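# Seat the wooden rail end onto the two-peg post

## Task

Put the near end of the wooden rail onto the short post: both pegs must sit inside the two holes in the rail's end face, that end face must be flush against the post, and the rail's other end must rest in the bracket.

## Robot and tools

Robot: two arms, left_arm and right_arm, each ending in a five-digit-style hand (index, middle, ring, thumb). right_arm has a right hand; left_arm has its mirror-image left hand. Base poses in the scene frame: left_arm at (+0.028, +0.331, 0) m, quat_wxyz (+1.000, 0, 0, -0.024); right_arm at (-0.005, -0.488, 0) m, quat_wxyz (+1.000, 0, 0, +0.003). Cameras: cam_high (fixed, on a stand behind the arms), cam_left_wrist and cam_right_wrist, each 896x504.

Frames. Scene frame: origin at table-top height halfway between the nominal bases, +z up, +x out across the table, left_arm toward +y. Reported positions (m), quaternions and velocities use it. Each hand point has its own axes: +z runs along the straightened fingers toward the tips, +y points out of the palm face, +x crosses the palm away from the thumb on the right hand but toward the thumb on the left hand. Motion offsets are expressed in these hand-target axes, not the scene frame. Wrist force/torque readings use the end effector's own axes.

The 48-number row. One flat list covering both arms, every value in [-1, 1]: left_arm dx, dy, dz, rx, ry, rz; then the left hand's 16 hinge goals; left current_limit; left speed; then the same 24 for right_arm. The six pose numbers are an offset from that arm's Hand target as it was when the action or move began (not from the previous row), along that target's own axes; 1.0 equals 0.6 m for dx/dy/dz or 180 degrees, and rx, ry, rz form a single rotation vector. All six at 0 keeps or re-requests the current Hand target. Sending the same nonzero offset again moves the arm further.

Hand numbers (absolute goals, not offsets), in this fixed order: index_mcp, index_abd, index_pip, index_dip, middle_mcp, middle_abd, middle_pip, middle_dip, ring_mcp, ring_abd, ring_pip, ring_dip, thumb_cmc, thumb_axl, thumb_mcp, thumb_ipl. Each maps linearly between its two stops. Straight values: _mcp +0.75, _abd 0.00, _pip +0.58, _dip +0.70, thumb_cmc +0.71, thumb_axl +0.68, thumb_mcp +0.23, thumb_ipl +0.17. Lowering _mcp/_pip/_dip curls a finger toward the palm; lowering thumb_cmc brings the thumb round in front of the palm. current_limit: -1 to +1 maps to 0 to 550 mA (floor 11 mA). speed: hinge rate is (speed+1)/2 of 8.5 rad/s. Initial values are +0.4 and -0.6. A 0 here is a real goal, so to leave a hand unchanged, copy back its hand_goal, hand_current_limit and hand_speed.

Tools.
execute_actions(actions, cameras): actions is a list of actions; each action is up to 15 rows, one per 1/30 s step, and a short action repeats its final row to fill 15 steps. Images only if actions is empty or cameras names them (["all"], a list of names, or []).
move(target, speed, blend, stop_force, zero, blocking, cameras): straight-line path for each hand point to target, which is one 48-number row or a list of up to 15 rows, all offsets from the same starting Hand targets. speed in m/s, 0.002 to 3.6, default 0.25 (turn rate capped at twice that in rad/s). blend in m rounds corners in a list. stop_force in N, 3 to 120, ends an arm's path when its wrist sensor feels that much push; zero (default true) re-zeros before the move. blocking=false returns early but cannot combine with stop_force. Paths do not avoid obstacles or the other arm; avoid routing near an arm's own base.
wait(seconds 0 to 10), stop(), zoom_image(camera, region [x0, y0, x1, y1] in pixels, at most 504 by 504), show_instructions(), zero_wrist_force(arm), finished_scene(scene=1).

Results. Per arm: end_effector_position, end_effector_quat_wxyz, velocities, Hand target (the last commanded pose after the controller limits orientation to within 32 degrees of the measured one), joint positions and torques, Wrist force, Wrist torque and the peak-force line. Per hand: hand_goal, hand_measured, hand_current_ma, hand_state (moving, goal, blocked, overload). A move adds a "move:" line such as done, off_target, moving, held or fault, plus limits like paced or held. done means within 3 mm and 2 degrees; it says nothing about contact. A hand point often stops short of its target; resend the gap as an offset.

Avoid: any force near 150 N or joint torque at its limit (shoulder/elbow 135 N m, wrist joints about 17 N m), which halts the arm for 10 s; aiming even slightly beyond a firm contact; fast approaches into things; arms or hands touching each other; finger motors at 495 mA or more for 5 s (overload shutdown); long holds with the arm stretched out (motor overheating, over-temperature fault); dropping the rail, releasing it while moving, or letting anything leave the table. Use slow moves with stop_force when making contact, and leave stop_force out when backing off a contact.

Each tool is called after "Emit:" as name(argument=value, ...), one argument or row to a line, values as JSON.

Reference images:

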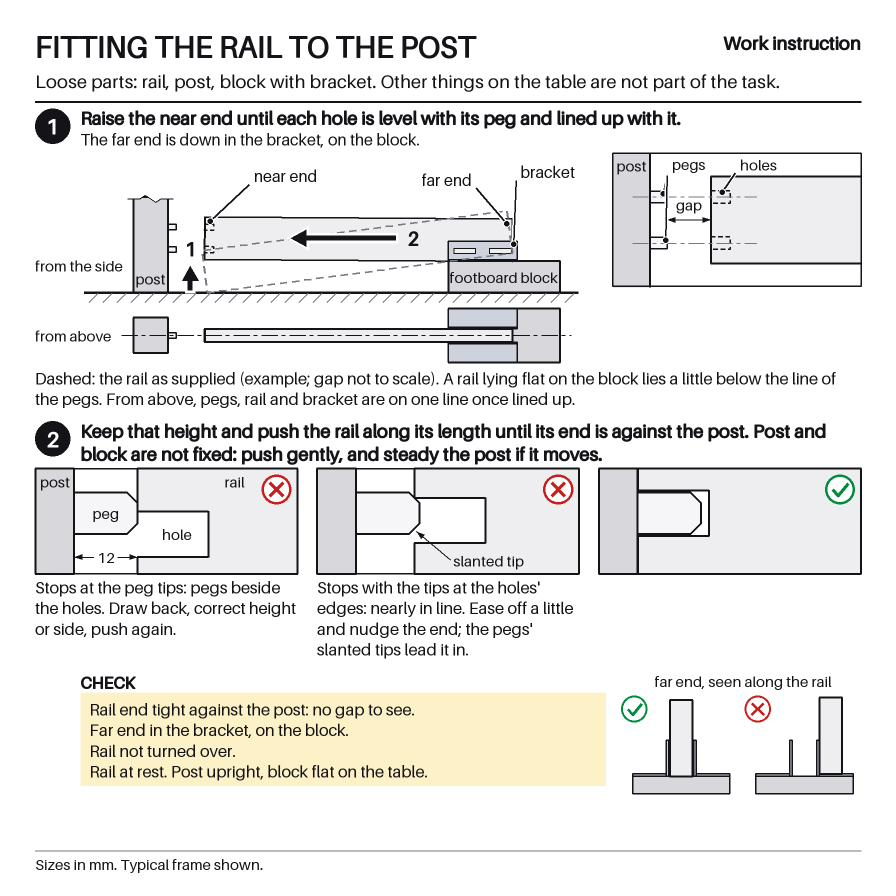

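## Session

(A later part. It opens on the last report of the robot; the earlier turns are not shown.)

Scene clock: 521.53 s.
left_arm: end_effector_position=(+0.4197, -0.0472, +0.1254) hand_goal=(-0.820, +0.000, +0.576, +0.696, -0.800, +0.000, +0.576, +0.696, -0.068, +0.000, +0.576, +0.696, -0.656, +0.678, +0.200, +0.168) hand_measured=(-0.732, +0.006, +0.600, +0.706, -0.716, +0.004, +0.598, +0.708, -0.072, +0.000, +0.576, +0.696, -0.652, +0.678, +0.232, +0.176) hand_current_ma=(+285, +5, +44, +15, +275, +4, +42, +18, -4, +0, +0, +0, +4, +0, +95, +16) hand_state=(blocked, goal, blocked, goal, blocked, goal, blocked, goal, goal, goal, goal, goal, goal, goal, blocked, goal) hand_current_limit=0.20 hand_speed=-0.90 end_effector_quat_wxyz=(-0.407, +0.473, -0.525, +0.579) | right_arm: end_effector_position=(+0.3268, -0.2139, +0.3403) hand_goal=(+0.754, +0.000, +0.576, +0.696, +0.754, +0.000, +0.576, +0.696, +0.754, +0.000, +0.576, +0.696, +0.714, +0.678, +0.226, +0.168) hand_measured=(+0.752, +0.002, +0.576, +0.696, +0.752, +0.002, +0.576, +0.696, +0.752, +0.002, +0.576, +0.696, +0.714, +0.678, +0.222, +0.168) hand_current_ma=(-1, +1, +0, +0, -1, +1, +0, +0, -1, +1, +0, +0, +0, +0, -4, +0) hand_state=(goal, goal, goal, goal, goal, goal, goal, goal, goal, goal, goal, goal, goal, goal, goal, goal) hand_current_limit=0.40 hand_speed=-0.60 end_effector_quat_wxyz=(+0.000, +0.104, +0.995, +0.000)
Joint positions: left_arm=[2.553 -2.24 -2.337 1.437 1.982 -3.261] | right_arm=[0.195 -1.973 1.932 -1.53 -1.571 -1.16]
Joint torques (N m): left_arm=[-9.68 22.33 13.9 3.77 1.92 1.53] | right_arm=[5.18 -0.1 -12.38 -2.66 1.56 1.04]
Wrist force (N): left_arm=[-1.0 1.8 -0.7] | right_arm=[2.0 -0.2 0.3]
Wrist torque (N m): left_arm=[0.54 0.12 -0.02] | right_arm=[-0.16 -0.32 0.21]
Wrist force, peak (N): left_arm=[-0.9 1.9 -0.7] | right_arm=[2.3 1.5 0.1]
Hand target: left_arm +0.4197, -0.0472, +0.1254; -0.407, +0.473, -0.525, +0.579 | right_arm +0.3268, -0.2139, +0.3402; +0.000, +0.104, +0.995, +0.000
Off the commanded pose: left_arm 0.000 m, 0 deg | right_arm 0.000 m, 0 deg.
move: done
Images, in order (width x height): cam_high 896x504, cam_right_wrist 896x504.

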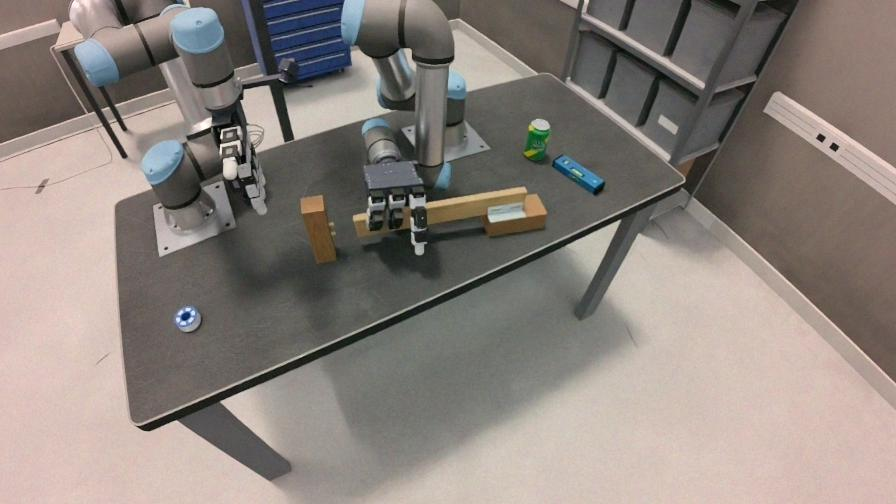

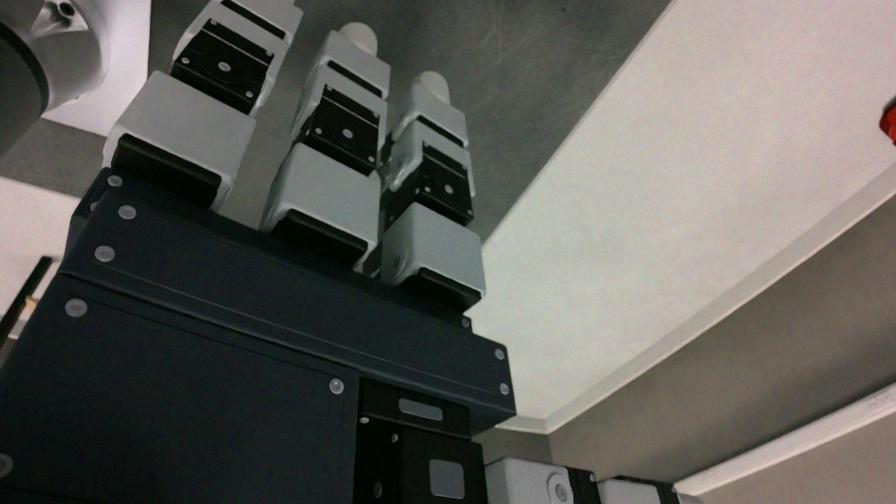

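Emit:
move(
  target=[0,0,0,0,0,0,-0.82,0,0.576,0.696,-0.80,0,0.576,0.696,-0.068,0,0.576,0.696,-0.657,0.678,0.20,0.168,0.2,-0.9,0,0,0.2333,0,0,0,0.754,0,0.576,0.696,0.754,0,0.576,0.696,0.754,0,0.576,0.696,0.714,0.678,0.226,0.168,0.4,-0.6],
  speed=0.15,
  cameras=["cam_high","cam_right_wrist"],
)

Emit:
zoom_image(
  camera="cam_high",
  region=[220, 130, 420, 280],
)

Scene clock: 530.87 s.
left_arm: end_effector_position=(+0.4197, -0.0472, +0.1254) hand_goal=(-0.820, +0.000, +0.576, +0.696, -0.800, +0.000, +0.576, +0.696, -0.068, +0.000, +0.576, +0.696, -0.656, +0.678, +0.200, +0.168) hand_measured=(-0.732, +0.006, +0.600, +0.706, -0.716, +0.004, +0.598, +0.708, -0.072, +0.000, +0.576, +0.696, -0.652, +0.678, +0.232, +0.176) hand_current_ma=(+285, +5, +44, +15, +275, +4, +42, +18, -4, +0, +0, +0, +4, +0, +95, +16) hand_state=(blocked, goal, blocked, goal, blocked, goal, blocked, goal, goal, goal, goal, goal, goal, goal, blocked, goal) hand_current_limit=0.20 hand_speed=-0.90 end_effector_quat_wxyz=(-0.407, +0.473, -0.525, +0.579) | right_arm: end_effector_position=(+0.3269, -0.2139, +0.2002) hand_goal=(+0.754, +0.000, +0.576, +0.696, +0.754, +0.000, +0.576, +0.696, +0.754, +0.000, +0.576, +0.696, +0.714, +0.678, +0.226, +0.168) hand_measured=(+0.752, +0.002, +0.576, +0.696, +0.752, +0.002, +0.576, +0.696, +0.752, +0.002, +0.576, +0.696, +0.714, +0.678, +0.222, +0.168) hand_current_ma=(-1, +1, +0, +0, -1, +1, +0, +0, -1, +1, +0, +0, +0, +0, -4, +0) hand_state=(goal, goal, goal, goal, goal, goal, goal, goal, goal, goal, goal, goal, goal, goal, goal, goal) hand_current_limit=0.40 hand_speed=-0.60 end_effector_quat_wxyz=(+0.000, +0.104, +0.995, +0.000)
Joint positions: left_arm=[2.553 -2.24 -2.337 1.437 1.982 -3.261] | right_arm=[0.195 -1.915 2.26 -1.917 -1.571 -1.16]
Joint torques (N m): left_arm=[-9.95 22.93 14.42 3.54 2.01 1.52] | right_arm=[5.83 -10.88 -24.83 -4.08 1.47 0.96]
Wrist force (N): left_arm=[-1.0 1.2 -0.4] | right_arm=[1.8 -0.5 -0.3]
Wrist torque (N m): left_arm=[0.53 0.12 -0.01] | right_arm=[-0.17 -0.28 0.18]
Wrist force, peak (N): left_arm=[-0.9 2.0 -0.6] | right_arm=[2.3 -0.4 1.3]
Hand target: left_arm +0.4197, -0.0472, +0.1254; -0.407, +0.473, -0.525, +0.579 | right_arm +0.3269, -0.2138, +0.2002; +0.000, +0.104, +0.995, +0.000
Off the commanded pose: left_arm 0.000 m, 0 deg | right_arm 0.000 m, 0 deg.
move: done
Images, in order (width x height): cam_high 896x504, cam_right_wrist 896x504.

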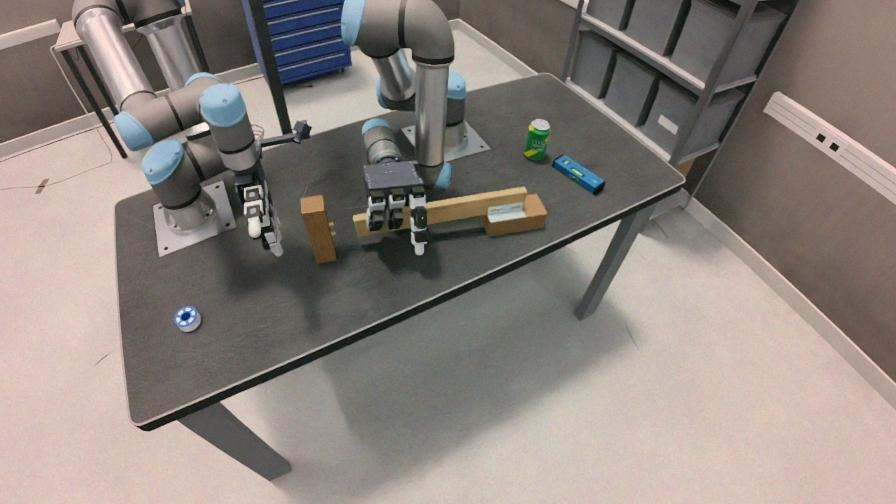

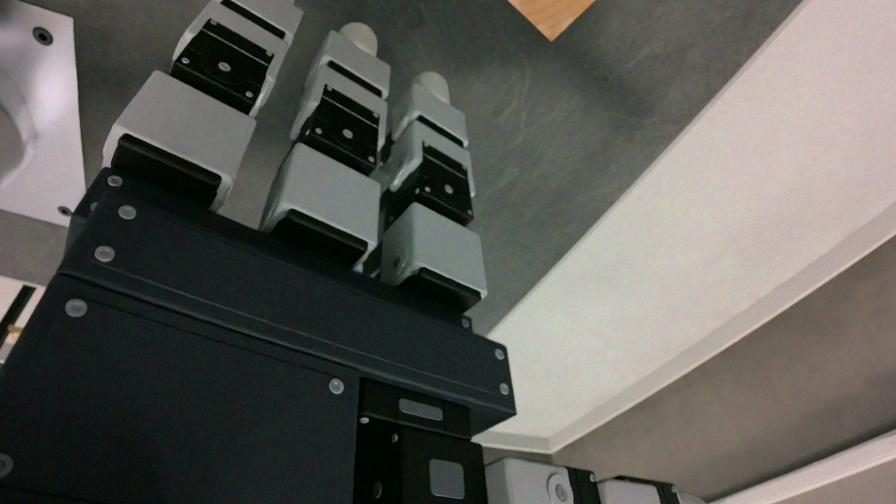

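Scaled by 2.520 from the camera's 896x504 image, which has a finer 1280x720 frame.

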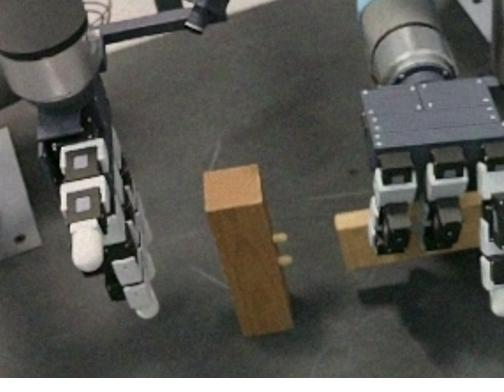

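Emit:
move(
  target=[0,0,0,0,0,0,-0.82,0,0.576,0.696,-0.80,0,0.576,0.696,-0.068,0,0.576,0.696,-0.657,0.678,0.20,0.168,0.2,-0.9,0.0267,0.05,0.0917,0,0,0.0306,0.754,0,0.576,0.696,0.754,0,0.576,0.696,0.754,0,0.576,0.696,0.714,0.678,0.226,0.168,0.4,-0.6],
  speed=0.1,
  cameras=["cam_high","cam_right_wrist"],
)

Emit:
zoom_image(
  camera="cam_high",
  region=[220, 130, 420, 280],
)

Emit:
zoom_image(
  camera="cam_right_wrist",
  region=[400, 0, 720, 180],
)

Scene clock: 553.37 s.
left_arm: end_effector_position=(+0.4197, -0.0472, +0.1254) hand_goal=(-0.820, +0.000, +0.576, +0.696, -0.800, +0.000, +0.576, +0.696, -0.068, +0.000, +0.576, +0.696, -0.656, +0.678, +0.200, +0.168) hand_measured=(-0.732, +0.006, +0.600, +0.706, -0.716, +0.004, +0.598, +0.708, -0.072, +0.000, +0.576, +0.696, -0.652, +0.678, +0.232, +0.176) hand_current_ma=(+285, +5, +44, +15, +275, +4, +42, +18, -4, +0, +0, +0, +4, +0, +95, +16) hand_state=(blocked, goal, blocked, goal, blocked, goal, blocked, goal, goal, goal, goal, goal, goal, goal, blocked, goal) hand_current_limit=0.20 hand_speed=-0.90 end_effector_quat_wxyz=(-0.407, +0.473, -0.525, +0.579) | right_arm: end_effector_position=(+0.3174, -0.1812, +0.1451) hand_goal=(+0.754, +0.000, +0.576, +0.696, +0.754, +0.000, +0.576, +0.696, +0.754, +0.000, +0.576, +0.696, +0.714, +0.678, +0.226, +0.168) hand_measured=(+0.752, +0.002, +0.576, +0.696, +0.752, +0.002, +0.576, +0.696, +0.752, +0.002, +0.576, +0.696, +0.714, +0.678, +0.222, +0.168) hand_current_ma=(-1, +1, +0, +0, -1, +1, +0, +0, -1, +1, +0, +0, +0, +0, -4, +0) hand_state=(goal, goal, goal, goal, goal, goal, goal, goal, goal, goal, goal, goal, goal, goal, goal, goal) hand_current_limit=0.40 hand_speed=-0.60 end_effector_quat_wxyz=(+0.000, +0.152, +0.988, +0.000)
Joint positions: left_arm=[2.553 -2.24 -2.337 1.437 1.982 -3.261] | right_arm=[0.316 -1.813 2.349 -2.108 -1.571 -0.943]
Joint torques (N m): left_arm=[-9.8 23.6 13.69 3.74 1.96 1.58] | right_arm=[1.53 -9.38 -34.5 -3.57 -1.05 0.99]
Wrist force (N): left_arm=[-0.9 1.0 -0.6] | right_arm=[1.8 -0.5 0.0]
Wrist torque (N m): left_arm=[0.54 0.10 -0.01] | right_arm=[-0.17 -0.30 0.21]
Wrist force, peak (N): left_arm=[-0.9 1.9 -0.7] | right_arm=[2.2 0.0 1.1]
Hand target: left_arm +0.4197, -0.0472, +0.1254; -0.407, +0.473, -0.525, +0.579 | right_arm +0.3175, -0.1812, +0.1452; +0.000, +0.152, +0.988, +0.000
Off the commanded pose: left_arm 0.000 m, 0 deg | right_arm 0.000 m, 0 deg.
move: done
Images, in order (width x height): cam_high 896x504, cam_right_wrist 896x504.

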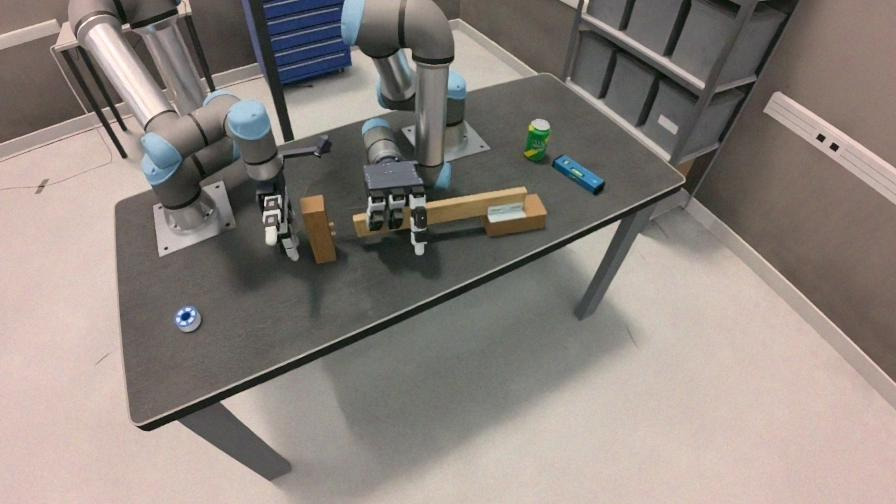

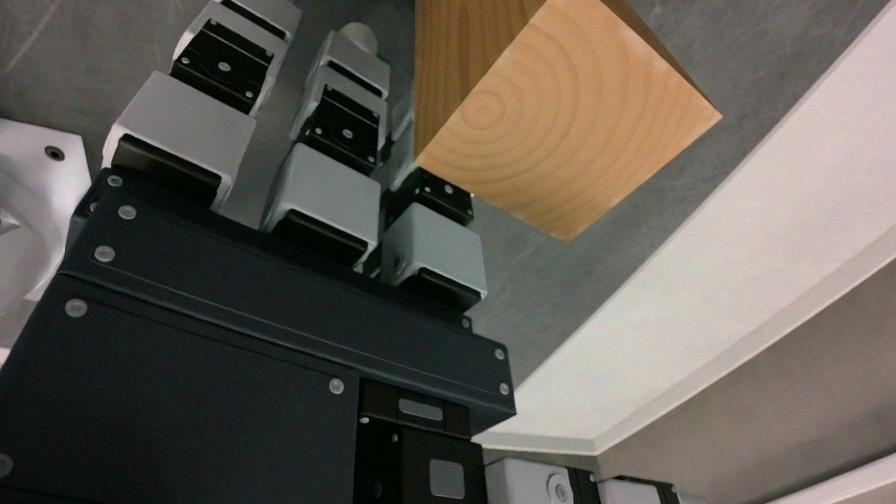

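Scaled by 2.520 from the camera's 896x504 image, which has a finer 1280x720 frame.

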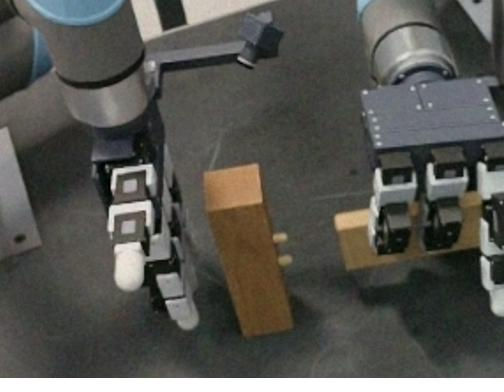

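Scaled by 1.575 from the camera's 896x504 image, which has a finer 1280x720 frame.

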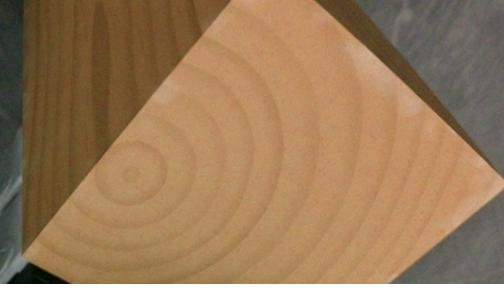

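Emit:
move(
  target=[
    [0,0,0,0,0,0,-0.82,0,0.576,0.696,-0.80,0,0.576,0.696,-0.068,0,0.576,0.696,-0.657,0.678,0.20,0.168,0.2,-0.9,0,0,-0.358,0,0,0,0.754,0,0.576,0.696,0.754,0,0.576,0.696,0.754,0,0.576,0.696,0.714,0.678,0.226,0.168,0.4,-0.6],
    [0,0,0,0,0,0,-0.82,0,0.576,0.696,-0.80,0,0.576,0.696,-0.068,0,0.576,0.696,-0.657,0.678,0.20,0.168,0.2,-0.9,-0.2211,-0.2428,-0.358,0,0,0.5,0.754,0,0.576,0.696,0.754,0,0.576,0.696,0.754,0,0.576,0.696,0.714,0.678,0.226,0.168,0.4,-0.6],
    [0,0,0,0,0,0,-0.82,0,0.576,0.696,-0.80,0,0.576,0.696,-0.068,0,0.576,0.696,-0.657,0.678,0.20,0.168,0.2,-0.9,-0.296,0.0173,-0.1247,0,0,0.99,0.754,0,0.576,0.696,0.754,0,0.576,0.696,0.754,0,0.576,0.696,0.714,0.678,0.226,0.168,0.4,-0.6],
  ],
  speed=0.3,
  blend=[0.02,0.02,0],
  cameras=["cam_high","cam_right_wrist"],
)

Scene clock: 644.87 s.
left_arm: end_effector_position=(+0.4197, -0.0472, +0.1254) hand_goal=(-0.820, +0.000, +0.576, +0.696, -0.800, +0.000, +0.576, +0.696, -0.068, +0.000, +0.576, +0.696, -0.656, +0.678, +0.200, +0.168) hand_measured=(-0.732, +0.006, +0.600, +0.706, -0.716, +0.004, +0.598, +0.708, -0.072, +0.000, +0.576, +0.696, -0.652, +0.678, +0.232, +0.176) hand_current_ma=(+285, +5, +44, +15, +275, +4, +42, +18, -4, +0, +0, +0, +4, +0, +95, +16) hand_state=(blocked, goal, blocked, goal, blocked, goal, blocked, goal, goal, goal, goal, goal, goal, goal, blocked, goal) hand_current_limit=0.20 hand_speed=-0.90 end_effector_quat_wxyz=(-0.407, +0.473, -0.525, +0.579) | right_arm: end_effector_position=(+0.4900, -0.2246, +0.2202) hand_goal=(+0.754, +0.000, +0.576, +0.696, +0.754, +0.000, +0.576, +0.696, +0.754, +0.000, +0.576, +0.696, +0.714, +0.678, +0.226, +0.168) hand_measured=(+0.752, +0.002, +0.576, +0.696, +0.752, +0.002, +0.576, +0.696, +0.752, +0.002, +0.576, +0.696, +0.714, +0.678, +0.222, +0.168) hand_current_ma=(-1, +1, +0, +0, -1, +1, +0, +0, -1, +1, +0, +0, +0, +0, -4, +0) hand_state=(goal, goal, goal, goal, goal, goal, goal, goal, goal, goal, goal, goal, goal, goal, goal, goal) hand_current_limit=0.40 hand_speed=-0.60 end_effector_quat_wxyz=(+0.000, +0.991, -0.136, +0.000) end_effector_velocity=(+0.000, +0.000, +0.000) end_effector_angular_velocity=(+0.000, +0.001, -0.006)
Joint positions: left_arm=[2.553 -2.24 -2.337 1.437 1.982 -3.261] | right_arm=[0.343 -1.216 1.503 -1.859 -1.571 2.195]
Joint velocities: left_arm=[within noise] | right_arm=[-0.001 0 0 0 0 0.005]
Joint torques (N m): left_arm=[-10.28 24.23 14.01 3.65 1.88 1.52] | right_arm=[-7.19 -37.37 -10.6 -0.66 -0.75 0.94]
Wrist force (N): left_arm=[-1.0 1.1 -0.6] | right_arm=[2.0 -0.3 -0.2]
Wrist torque (N m): left_arm=[0.54 0.11 -0.02] | right_arm=[-0.17 -0.32 0.16]
Wrist force, peak (N): left_arm=[-0.8 2.1 -0.7] | right_arm=[1.5 -0.1 -2.6]
Hand target: left_arm +0.4197, -0.0472, +0.1254; -0.407, +0.473, -0.525, +0.579 | right_arm +0.4899, -0.2246, +0.2201; +0.000, +0.991, -0.136, +0.000
Off the commanded pose: left_arm 0.000 m, 0 deg | right_arm 0.000 m, 0 deg.
move: done
Images, in order (width x height): cam_high 896x504, cam_right_wrist 896x504.

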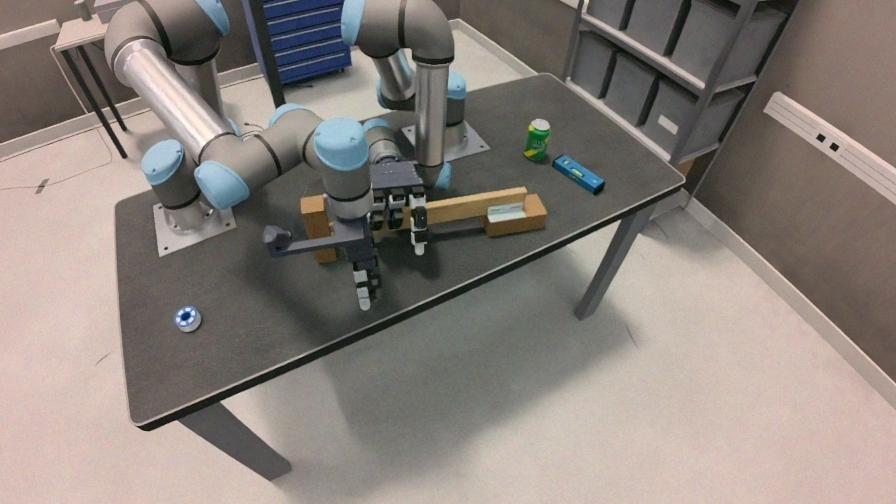

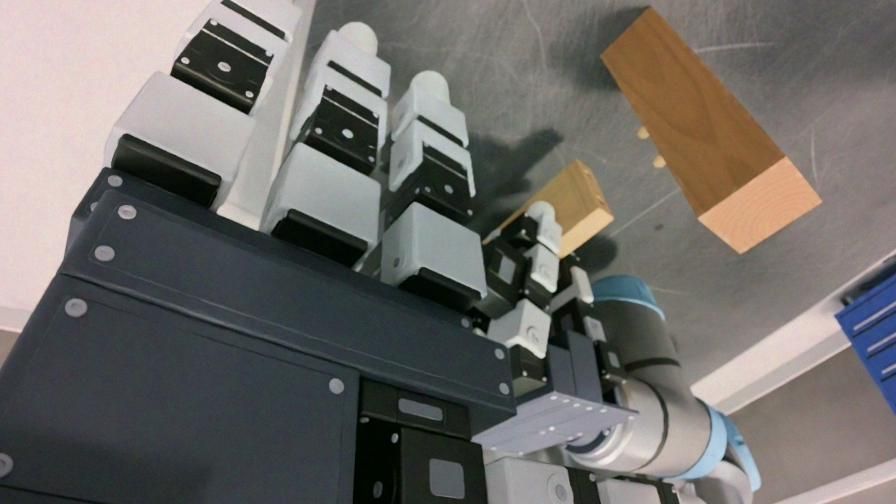

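Superb view.

Emit:
zoom_image(
  camera="cam_right_wrist",
  region=[540, 80, 740, 280],
)

Emit:
zoom_image(
  camera="cam_right_wrist",
  region=[620, 110, 690, 180],
)

Emit:
zoom_image(
  camera="cam_right_wrist",
  region=[550, 150, 620, 220],
)

Scaled by 2.520 from the camera's 896x504 image, which has a finer 1280x720 frame.

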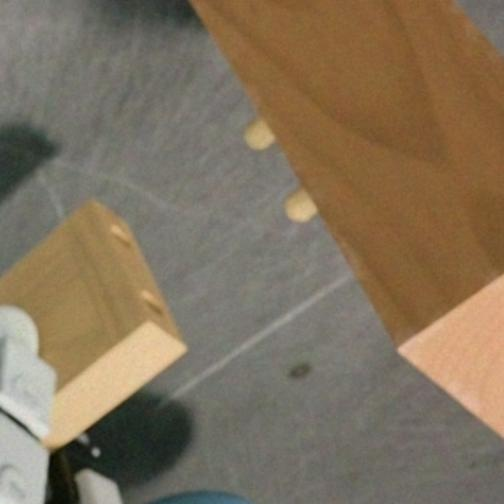

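Scaled by 7.200 from the camera's 896x504 image, which has a finer 1280x720 frame.

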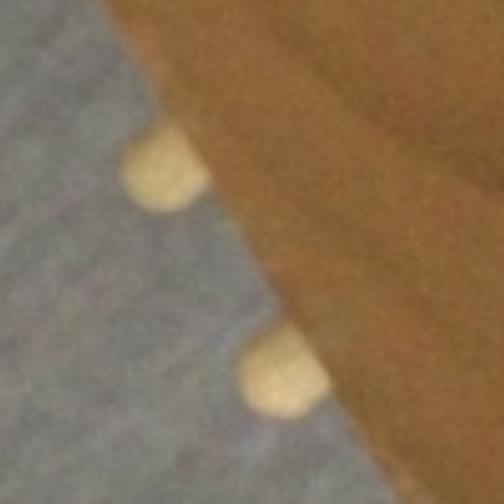

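Scaled by 7.200 from the camera's 896x504 image, which has a finer 1280x720 frame.

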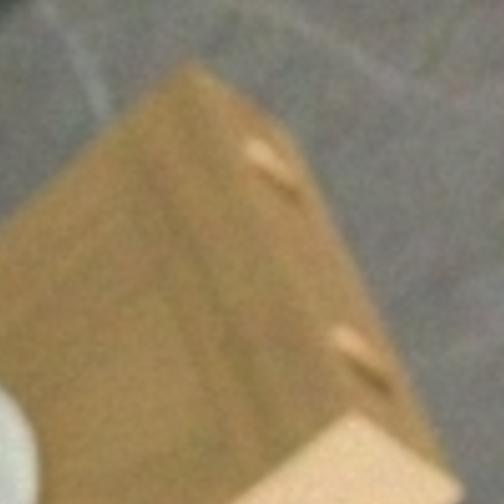

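Emit:
move(
  target=[
    [0,0,0,0,0,0,-0.82,0,0.576,0.696,-0.80,0,0.576,0.696,-0.068,0,0.576,0.696,-0.657,0.678,0.20,0.168,0.2,-0.9,0,0,-0.16,0,0.06,0,0.754,0,0.576,0.696,0.754,0,0.576,0.696,0.754,0,0.576,0.696,0.714,0.678,0.226,0.168,0.4,-0.6],
    [0,0,0,0,0,0,-0.82,0,0.576,0.696,-0.80,0,0.576,0.696,-0.068,0,0.576,0.696,-0.657,0.678,0.20,0.168,0.2,-0.9,-0.1183,0.0133,-0.1833,0,0.1667,0,0.754,0,0.576,0.696,0.754,0,0.576,0.696,0.754,0,0.576,0.696,0.714,0.678,0.226,0.168,0.4,-0.6],
  ],
  speed=0.25,
  blend=[0.02,0],
  cameras=["cam_high","cam_right_wrist"],
)

Scene clock: 709.17 s.
left_arm: end_effector_position=(+0.4197, -0.0472, +0.1254) hand_goal=(-0.820, +0.000, +0.576, +0.696, -0.800, +0.000, +0.576, +0.696, -0.068, +0.000, +0.576, +0.696, -0.656, +0.678, +0.200, +0.168) hand_measured=(-0.732, +0.006, +0.600, +0.706, -0.716, +0.004, +0.598, +0.708, -0.072, +0.000, +0.576, +0.696, -0.652, +0.678, +0.232, +0.176) hand_current_ma=(+285, +5, +44, +15, +275, +4, +42, +18, -4, +0, +0, +0, +4, +0, +95, +16) hand_state=(blocked, goal, blocked, goal, blocked, goal, blocked, goal, goal, goal, goal, goal, goal, goal, blocked, goal) hand_current_limit=0.20 hand_speed=-0.90 end_effector_quat_wxyz=(-0.407, +0.473, -0.525, +0.579) | right_arm: end_effector_position=(+0.4194, -0.2131, +0.3300) hand_goal=(+0.754, +0.000, +0.576, +0.696, +0.754, +0.000, +0.576, +0.696, +0.754, +0.000, +0.576, +0.696, +0.714, +0.678, +0.226, +0.168) hand_measured=(+0.752, +0.002, +0.576, +0.696, +0.752, +0.002, +0.576, +0.696, +0.752, +0.002, +0.576, +0.696, +0.714, +0.678, +0.222, +0.168) hand_current_ma=(-1, +1, +0, +0, -1, +1, +0, +0, -1, +1, +0, +0, +0, +0, -4, +0) hand_state=(goal, goal, goal, goal, goal, goal, goal, goal, goal, goal, goal, goal, goal, goal, goal, goal) hand_current_limit=0.40 hand_speed=-0.60 end_effector_quat_wxyz=(+0.035, +0.957, -0.132, +0.257)
Joint positions: left_arm=[2.553 -2.24 -2.337 1.437 1.982 -3.261] | right_arm=[0.556 -1.503 1.715 -2.152 -1.951 2.336]
Joint torques (N m): left_arm=[-9.06 24.39 13.8 3.57 1.9 1.53] | right_arm=[3.51 -31.98 -28.39 -4.09 -2.3 -0.06]
Wrist force (N): left_arm=[-0.8 1.9 -0.6] | right_arm=[0.9 -0.7 0.2]
Wrist torque (N m): left_arm=[0.56 0.10 -0.01] | right_arm=[-0.16 -0.17 0.04]
Wrist force, peak (N): left_arm=[-1.0 2.0 -0.6] | right_arm=[2.3 -0.1 2.5]
Hand target: left_arm +0.4197, -0.0472, +0.1254; -0.407, +0.473, -0.525, +0.579 | right_arm +0.4194, -0.2131, +0.3301; +0.035, +0.957, -0.132, +0.257
Off the commanded pose: left_arm 0.000 m, 0 deg | right_arm 0.000 m, 0 deg.
move: done
Images, in order (width x height): cam_high 896x504, cam_right_wrist 896x504.

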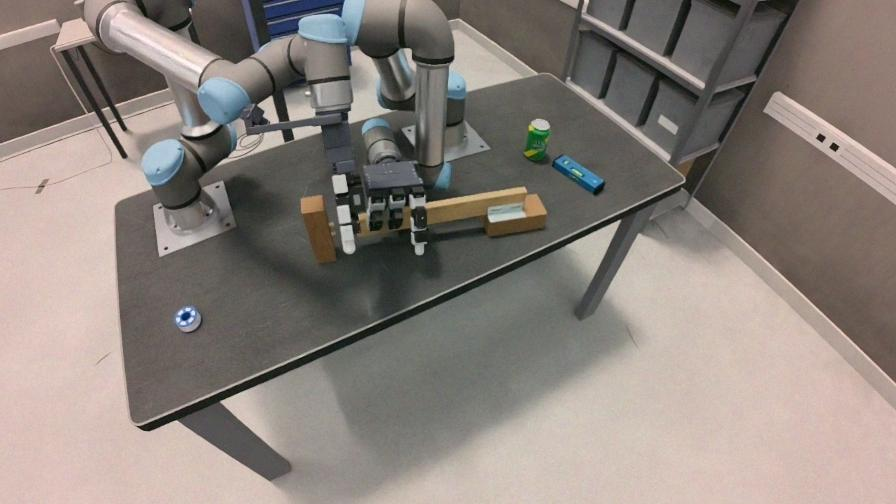

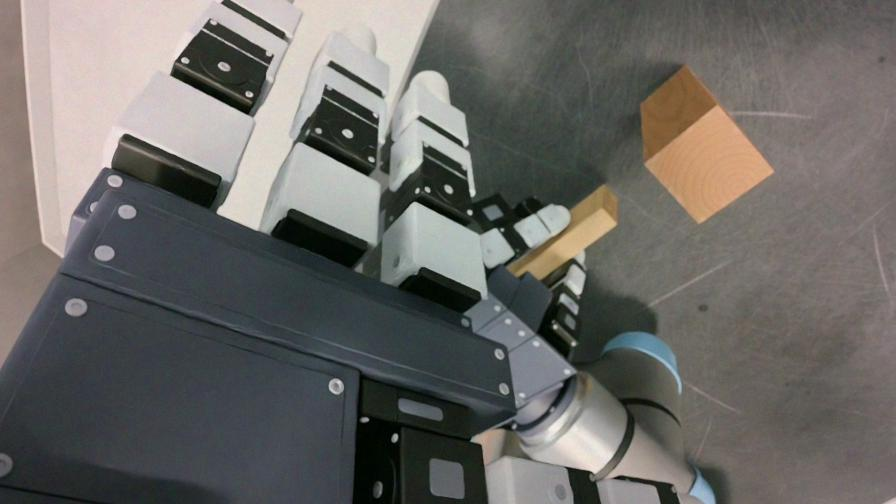

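Emit:
zoom_image(
  camera="cam_right_wrist",
  region=[500, 50, 780, 290],
)

Emit:
zoom_image(
  camera="cam_right_wrist",
  region=[580, 120, 720, 240],
)

Scaled by 1.800 from the camera's 896x504 image, which has a finer 1280x720 frame.

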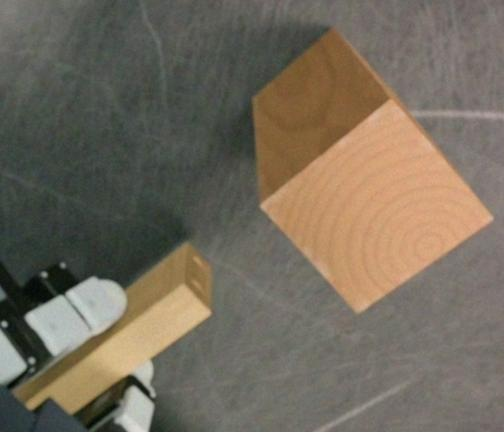

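Scaled by 3.600 from the camera's 896x504 image, which has a finer 1280x720 frame.

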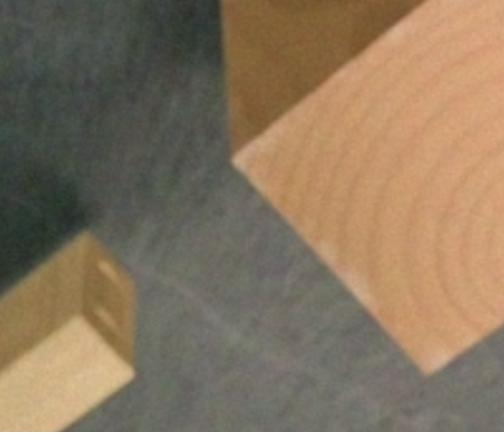

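Emit:
move(
  target=[0,0,0,0,0,0,-0.82,0,0.576,0.696,-0.80,0,0.576,0.696,-0.068,0,0.576,0.696,-0.657,0.678,0.20,0.168,0.2,-0.9,0,-0.1667,0,0,0,0,0.754,0,0.576,0.696,0.754,0,0.576,0.696,0.754,0,0.576,0.696,0.714,0.678,0.226,0.168,0.4,-0.6],
  speed=0.2,
  cameras=["cam_high","cam_right_wrist"],
)

Emit:
zoom_image(
  camera="cam_right_wrist",
  region=[640, 0, 896, 200],
)

Scene clock: 750.97 s.
left_arm: end_effector_position=(+0.4197, -0.0472, +0.1254) hand_goal=(-0.820, +0.000, +0.576, +0.696, -0.800, +0.000, +0.576, +0.696, -0.068, +0.000, +0.576, +0.696, -0.656, +0.678, +0.200, +0.168) hand_measured=(-0.732, +0.006, +0.600, +0.706, -0.716, +0.004, +0.598, +0.708, -0.072, +0.000, +0.576, +0.696, -0.652, +0.678, +0.232, +0.176) hand_current_ma=(+285, +5, +44, +15, +275, +4, +42, +18, -4, +0, +0, +0, +4, +0, +95, +16) hand_state=(blocked, goal, blocked, goal, blocked, goal, blocked, goal, goal, goal, goal, goal, goal, goal, blocked, goal) hand_current_limit=0.20 hand_speed=-0.90 end_effector_quat_wxyz=(-0.407, +0.473, -0.525, +0.579) | right_arm: end_effector_position=(+0.4194, -0.2131, +0.3301) hand_goal=(+0.754, +0.000, +0.576, +0.696, +0.754, +0.000, +0.576, +0.696, +0.754, +0.000, +0.576, +0.696, +0.714, +0.678, +0.226, +0.168) hand_measured=(+0.752, +0.002, +0.576, +0.696, +0.752, +0.002, +0.576, +0.696, +0.752, +0.002, +0.576, +0.696, +0.714, +0.678, +0.222, +0.168) hand_current_ma=(-1, +1, +0, +0, -1, +1, +0, +0, -1, +1, +0, +0, +0, +0, -4, +0) hand_state=(goal, goal, goal, goal, goal, goal, goal, goal, goal, goal, goal, goal, goal, goal, goal, goal) hand_current_limit=0.40 hand_speed=-0.60 end_effector_quat_wxyz=(+0.035, +0.957, -0.132, +0.257)
Joint positions: left_arm=[2.553 -2.24 -2.337 1.437 1.982 -3.261] | right_arm=[0.557 -1.503 1.715 -2.152 -1.952 2.336]
Joint torques (N m): left_arm=[-8.83 25.47 13.48 3.64 1.76 1.56] | right_arm=[6.2 -35.95 -12.6 -4.78 -2.77 1.01]
Wrist force (N): left_arm=[-0.8 1.6 -0.6] | right_arm=[0.9 -0.6 0.2]
Wrist torque (N m): left_arm=[0.55 0.09 -0.01] | right_arm=[-0.16 -0.16 0.04]
Wrist force, peak (N): left_arm=[-0.8 2.0 -0.7] | right_arm=[1.3 -0.5 0.1]
Hand target: left_arm +0.4197, -0.0472, +0.1254; -0.407, +0.473, -0.525, +0.579 | right_arm +0.4194, -0.2131, +0.3301; +0.035, +0.957, -0.132, +0.257 (not the last commanded pose)
Off the commanded pose: left_arm 0.000 m, 0 deg | right_arm 0.100 m, 0 deg.
move: held (right_arm; a check stopped the path); limits=held
pose unreachable (right arm): on one or more control steps of this call, first in action 0 (counted from 0), this arm could not follow its commanded pose, so it was not sent that pose on those steps. It may still have moved: this result reports where it is.
cause: moving toward the commanded pose would bring two parts of the arm too close to each other (joints 4 (wrist 1) to 6 (wrist 3) lie between them).
Images, in order (width x height): cam_high 896x504, cam_right_wrist 896x504.

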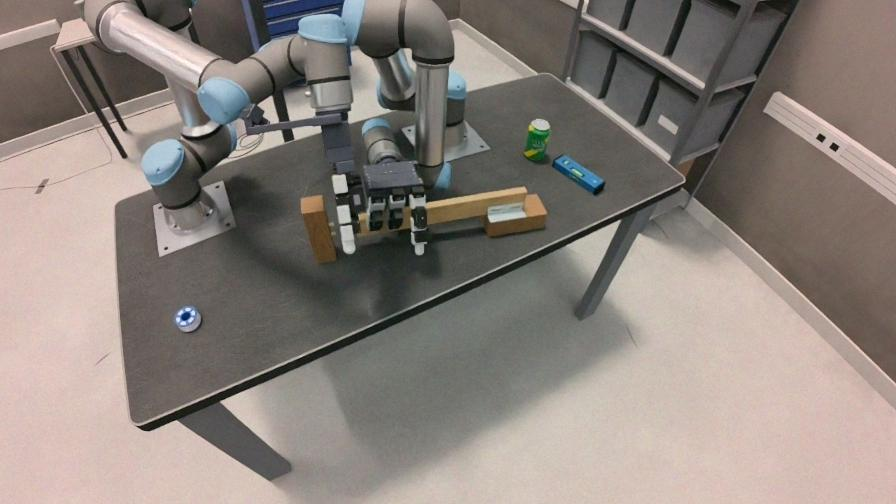

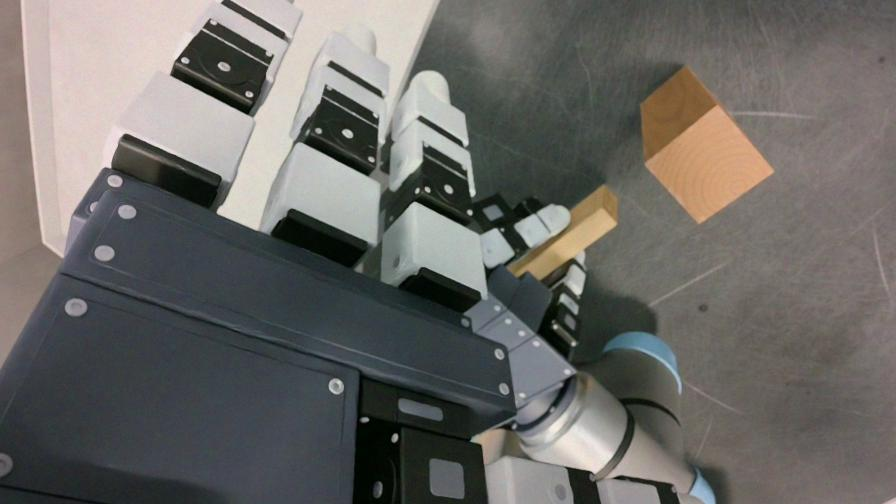

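Scaled by 1.969 from the camera's 896x504 image, which has a finer 1280x720 frame.

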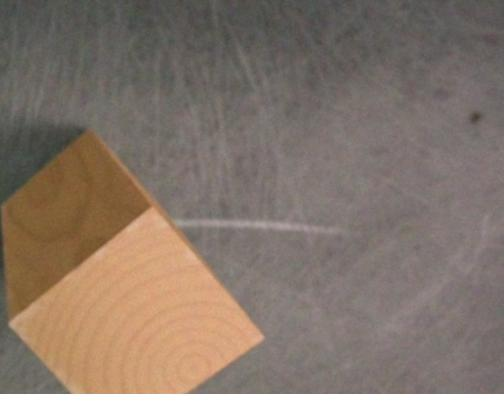

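Emit:
move(
  target=[0.0563,0.0067,0.0083,0,0,0,-0.82,0,0.576,0.696,-0.80,0,0.576,0.696,-0.068,0,0.576,0.696,-0.657,0.678,0.20,0.168,0.2,-0.9,0,0,0,0,0,0,0.754,0,0.576,0.696,0.754,0,0.576,0.696,0.754,0,0.576,0.696,0.714,0.678,0.226,0.168,0.4,-0.6],
  speed=0.05,
  stop_force=8,
  cameras=["cam_high","cam_right_wrist"],
)

Emit:
zoom_image(
  camera="cam_right_wrist",
  region=[580, 100, 720, 240],
)

Emit:
zoom_image(
  camera="cam_high",
  region=[290, 170, 560, 280],
)

Scene clock: 763.97 s.
left_arm: end_effector_position=(+0.4170, -0.0815, +0.1254) hand_goal=(-0.820, +0.000, +0.576, +0.696, -0.800, +0.000, +0.576, +0.696, -0.068, +0.000, +0.576, +0.696, -0.656, +0.678, +0.200, +0.168) hand_measured=(-0.732, -0.004, +0.600, +0.706, -0.722, -0.002, +0.598, +0.708, -0.072, +0.000, +0.576, +0.696, -0.656, +0.678, +0.232, +0.180) hand_current_ma=(+285, -2, +46, +15, +244, -2, +42, +18, -4, +0, +0, +0, +0, +0, +98, +26) hand_state=(blocked, goal, blocked, goal, blocked, goal, blocked, goal, goal, goal, goal, goal, goal, goal, blocked, goal) hand_current_limit=0.20 hand_speed=-0.90 end_effector_quat_wxyz=(-0.407, +0.473, -0.525, +0.579) | right_arm: end_effector_position=(+0.4194, -0.2131, +0.3301) hand_goal=(+0.754, +0.000, +0.576, +0.696, +0.754, +0.000, +0.576, +0.696, +0.754, +0.000, +0.576, +0.696, +0.714, +0.678, +0.226, +0.168) hand_measured=(+0.752, +0.002, +0.576, +0.696, +0.752, +0.002, +0.576, +0.696, +0.752, +0.002, +0.576, +0.696, +0.714, +0.678, +0.222, +0.168) hand_current_ma=(-1, +1, +0, +0, -1, +1, +0, +0, -1, +1, +0, +0, +0, +0, -4, +0) hand_state=(goal, goal, goal, goal, goal, goal, goal, goal, goal, goal, goal, goal, goal, goal, goal, goal) hand_current_limit=0.40 hand_speed=-0.60 end_effector_quat_wxyz=(+0.035, +0.957, -0.132, +0.257)
Joint positions: left_arm=[2.468 -2.256 -2.255 1.371 2.067 -3.261] | right_arm=[0.557 -1.503 1.715 -2.152 -1.952 2.336]
Joint torques (N m): left_arm=[10.19 39.44 -0.36 3.68 -1.35 1.25] | right_arm=[6.22 -35.65 -12.58 -4.76 -2.77 1]
Wrist force (N): left_arm=[-0.7 2.0 -0.9] | right_arm=[0.9 -0.5 0.1]
Wrist torque (N m): left_arm=[0.57 0.05 -0.11] | right_arm=[-0.13 -0.15 0.03]
Wrist force, peak (N): left_arm=[-2.8 1.8 -0.9] | right_arm=[1.3 -0.5 0.1]
Hand target: left_arm +0.4170, -0.0815, +0.1254; -0.407, +0.473, -0.525, +0.579 | right_arm +0.4194, -0.2131, +0.3301; +0.035, +0.957, -0.132, +0.257
Off the commanded pose: left_arm 0.000 m, 0 deg | right_arm 0.000 m, 0 deg.
move: done
Images, in order (width x height): cam_high 896x504, cam_right_wrist 896x504.

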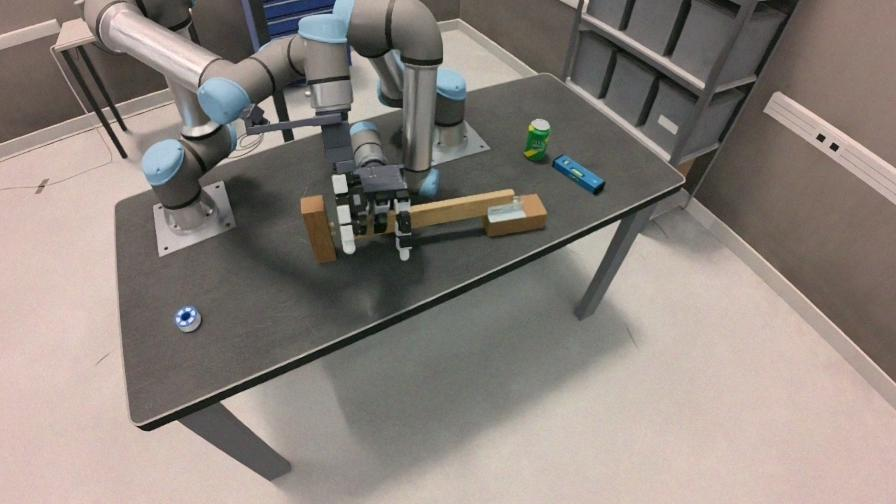

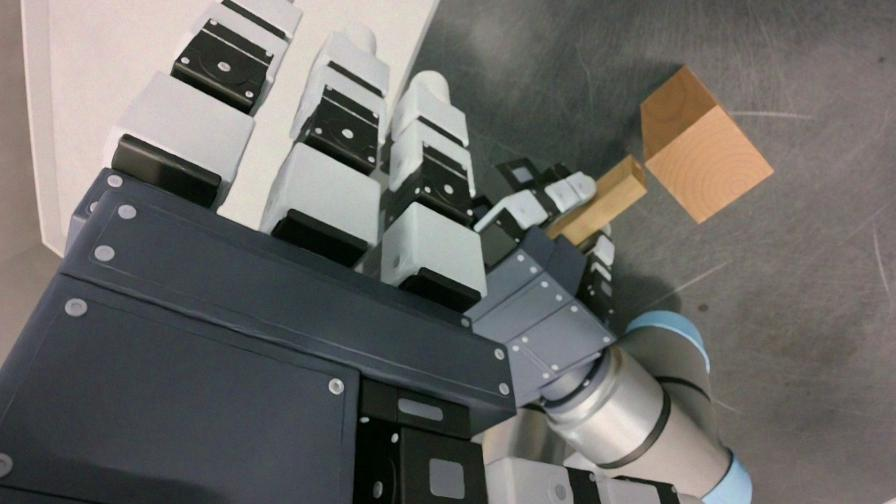

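Scaled by 3.600 from the camera's 896x504 image, which has a finer 1280x720 frame.

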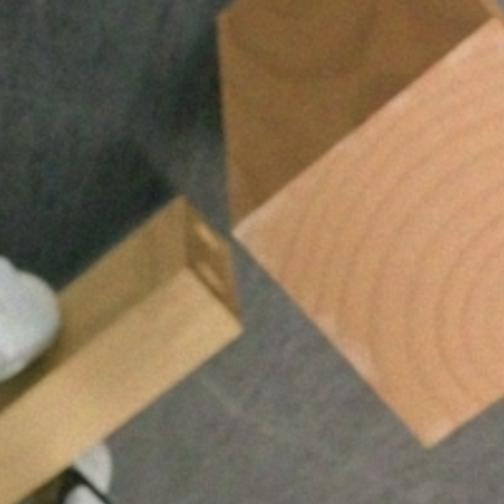

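Scaled by 1.867 from the camera's 896x504 image, which has a finer 1280x720 frame.

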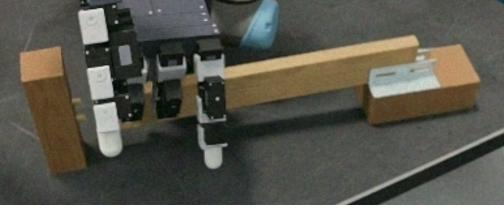

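Emit:
zoom_image(
  camera="cam_right_wrist",
  region=[630, 90, 790, 230],
)

Emit:
zoom_image(
  camera="cam_right_wrist",
  region=[540, 140, 660, 260],
)

Scaled by 3.150 from the camera's 896x504 image, which has a finer 1280x720 frame.

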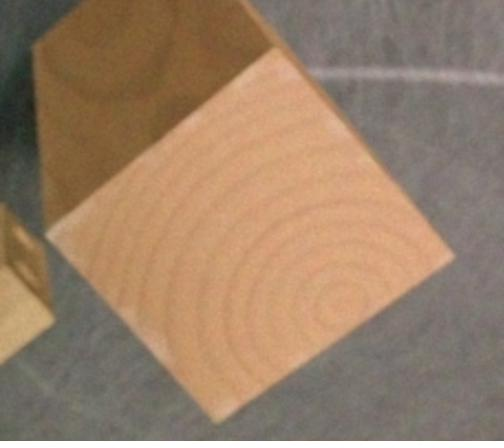

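Scaled by 4.200 from the camera's 896x504 image, which has a finer 1280x720 frame.

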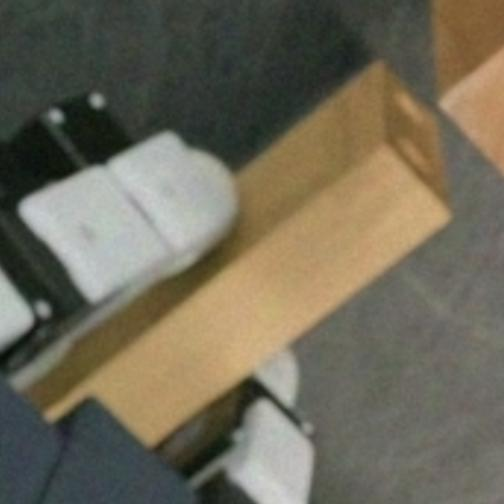

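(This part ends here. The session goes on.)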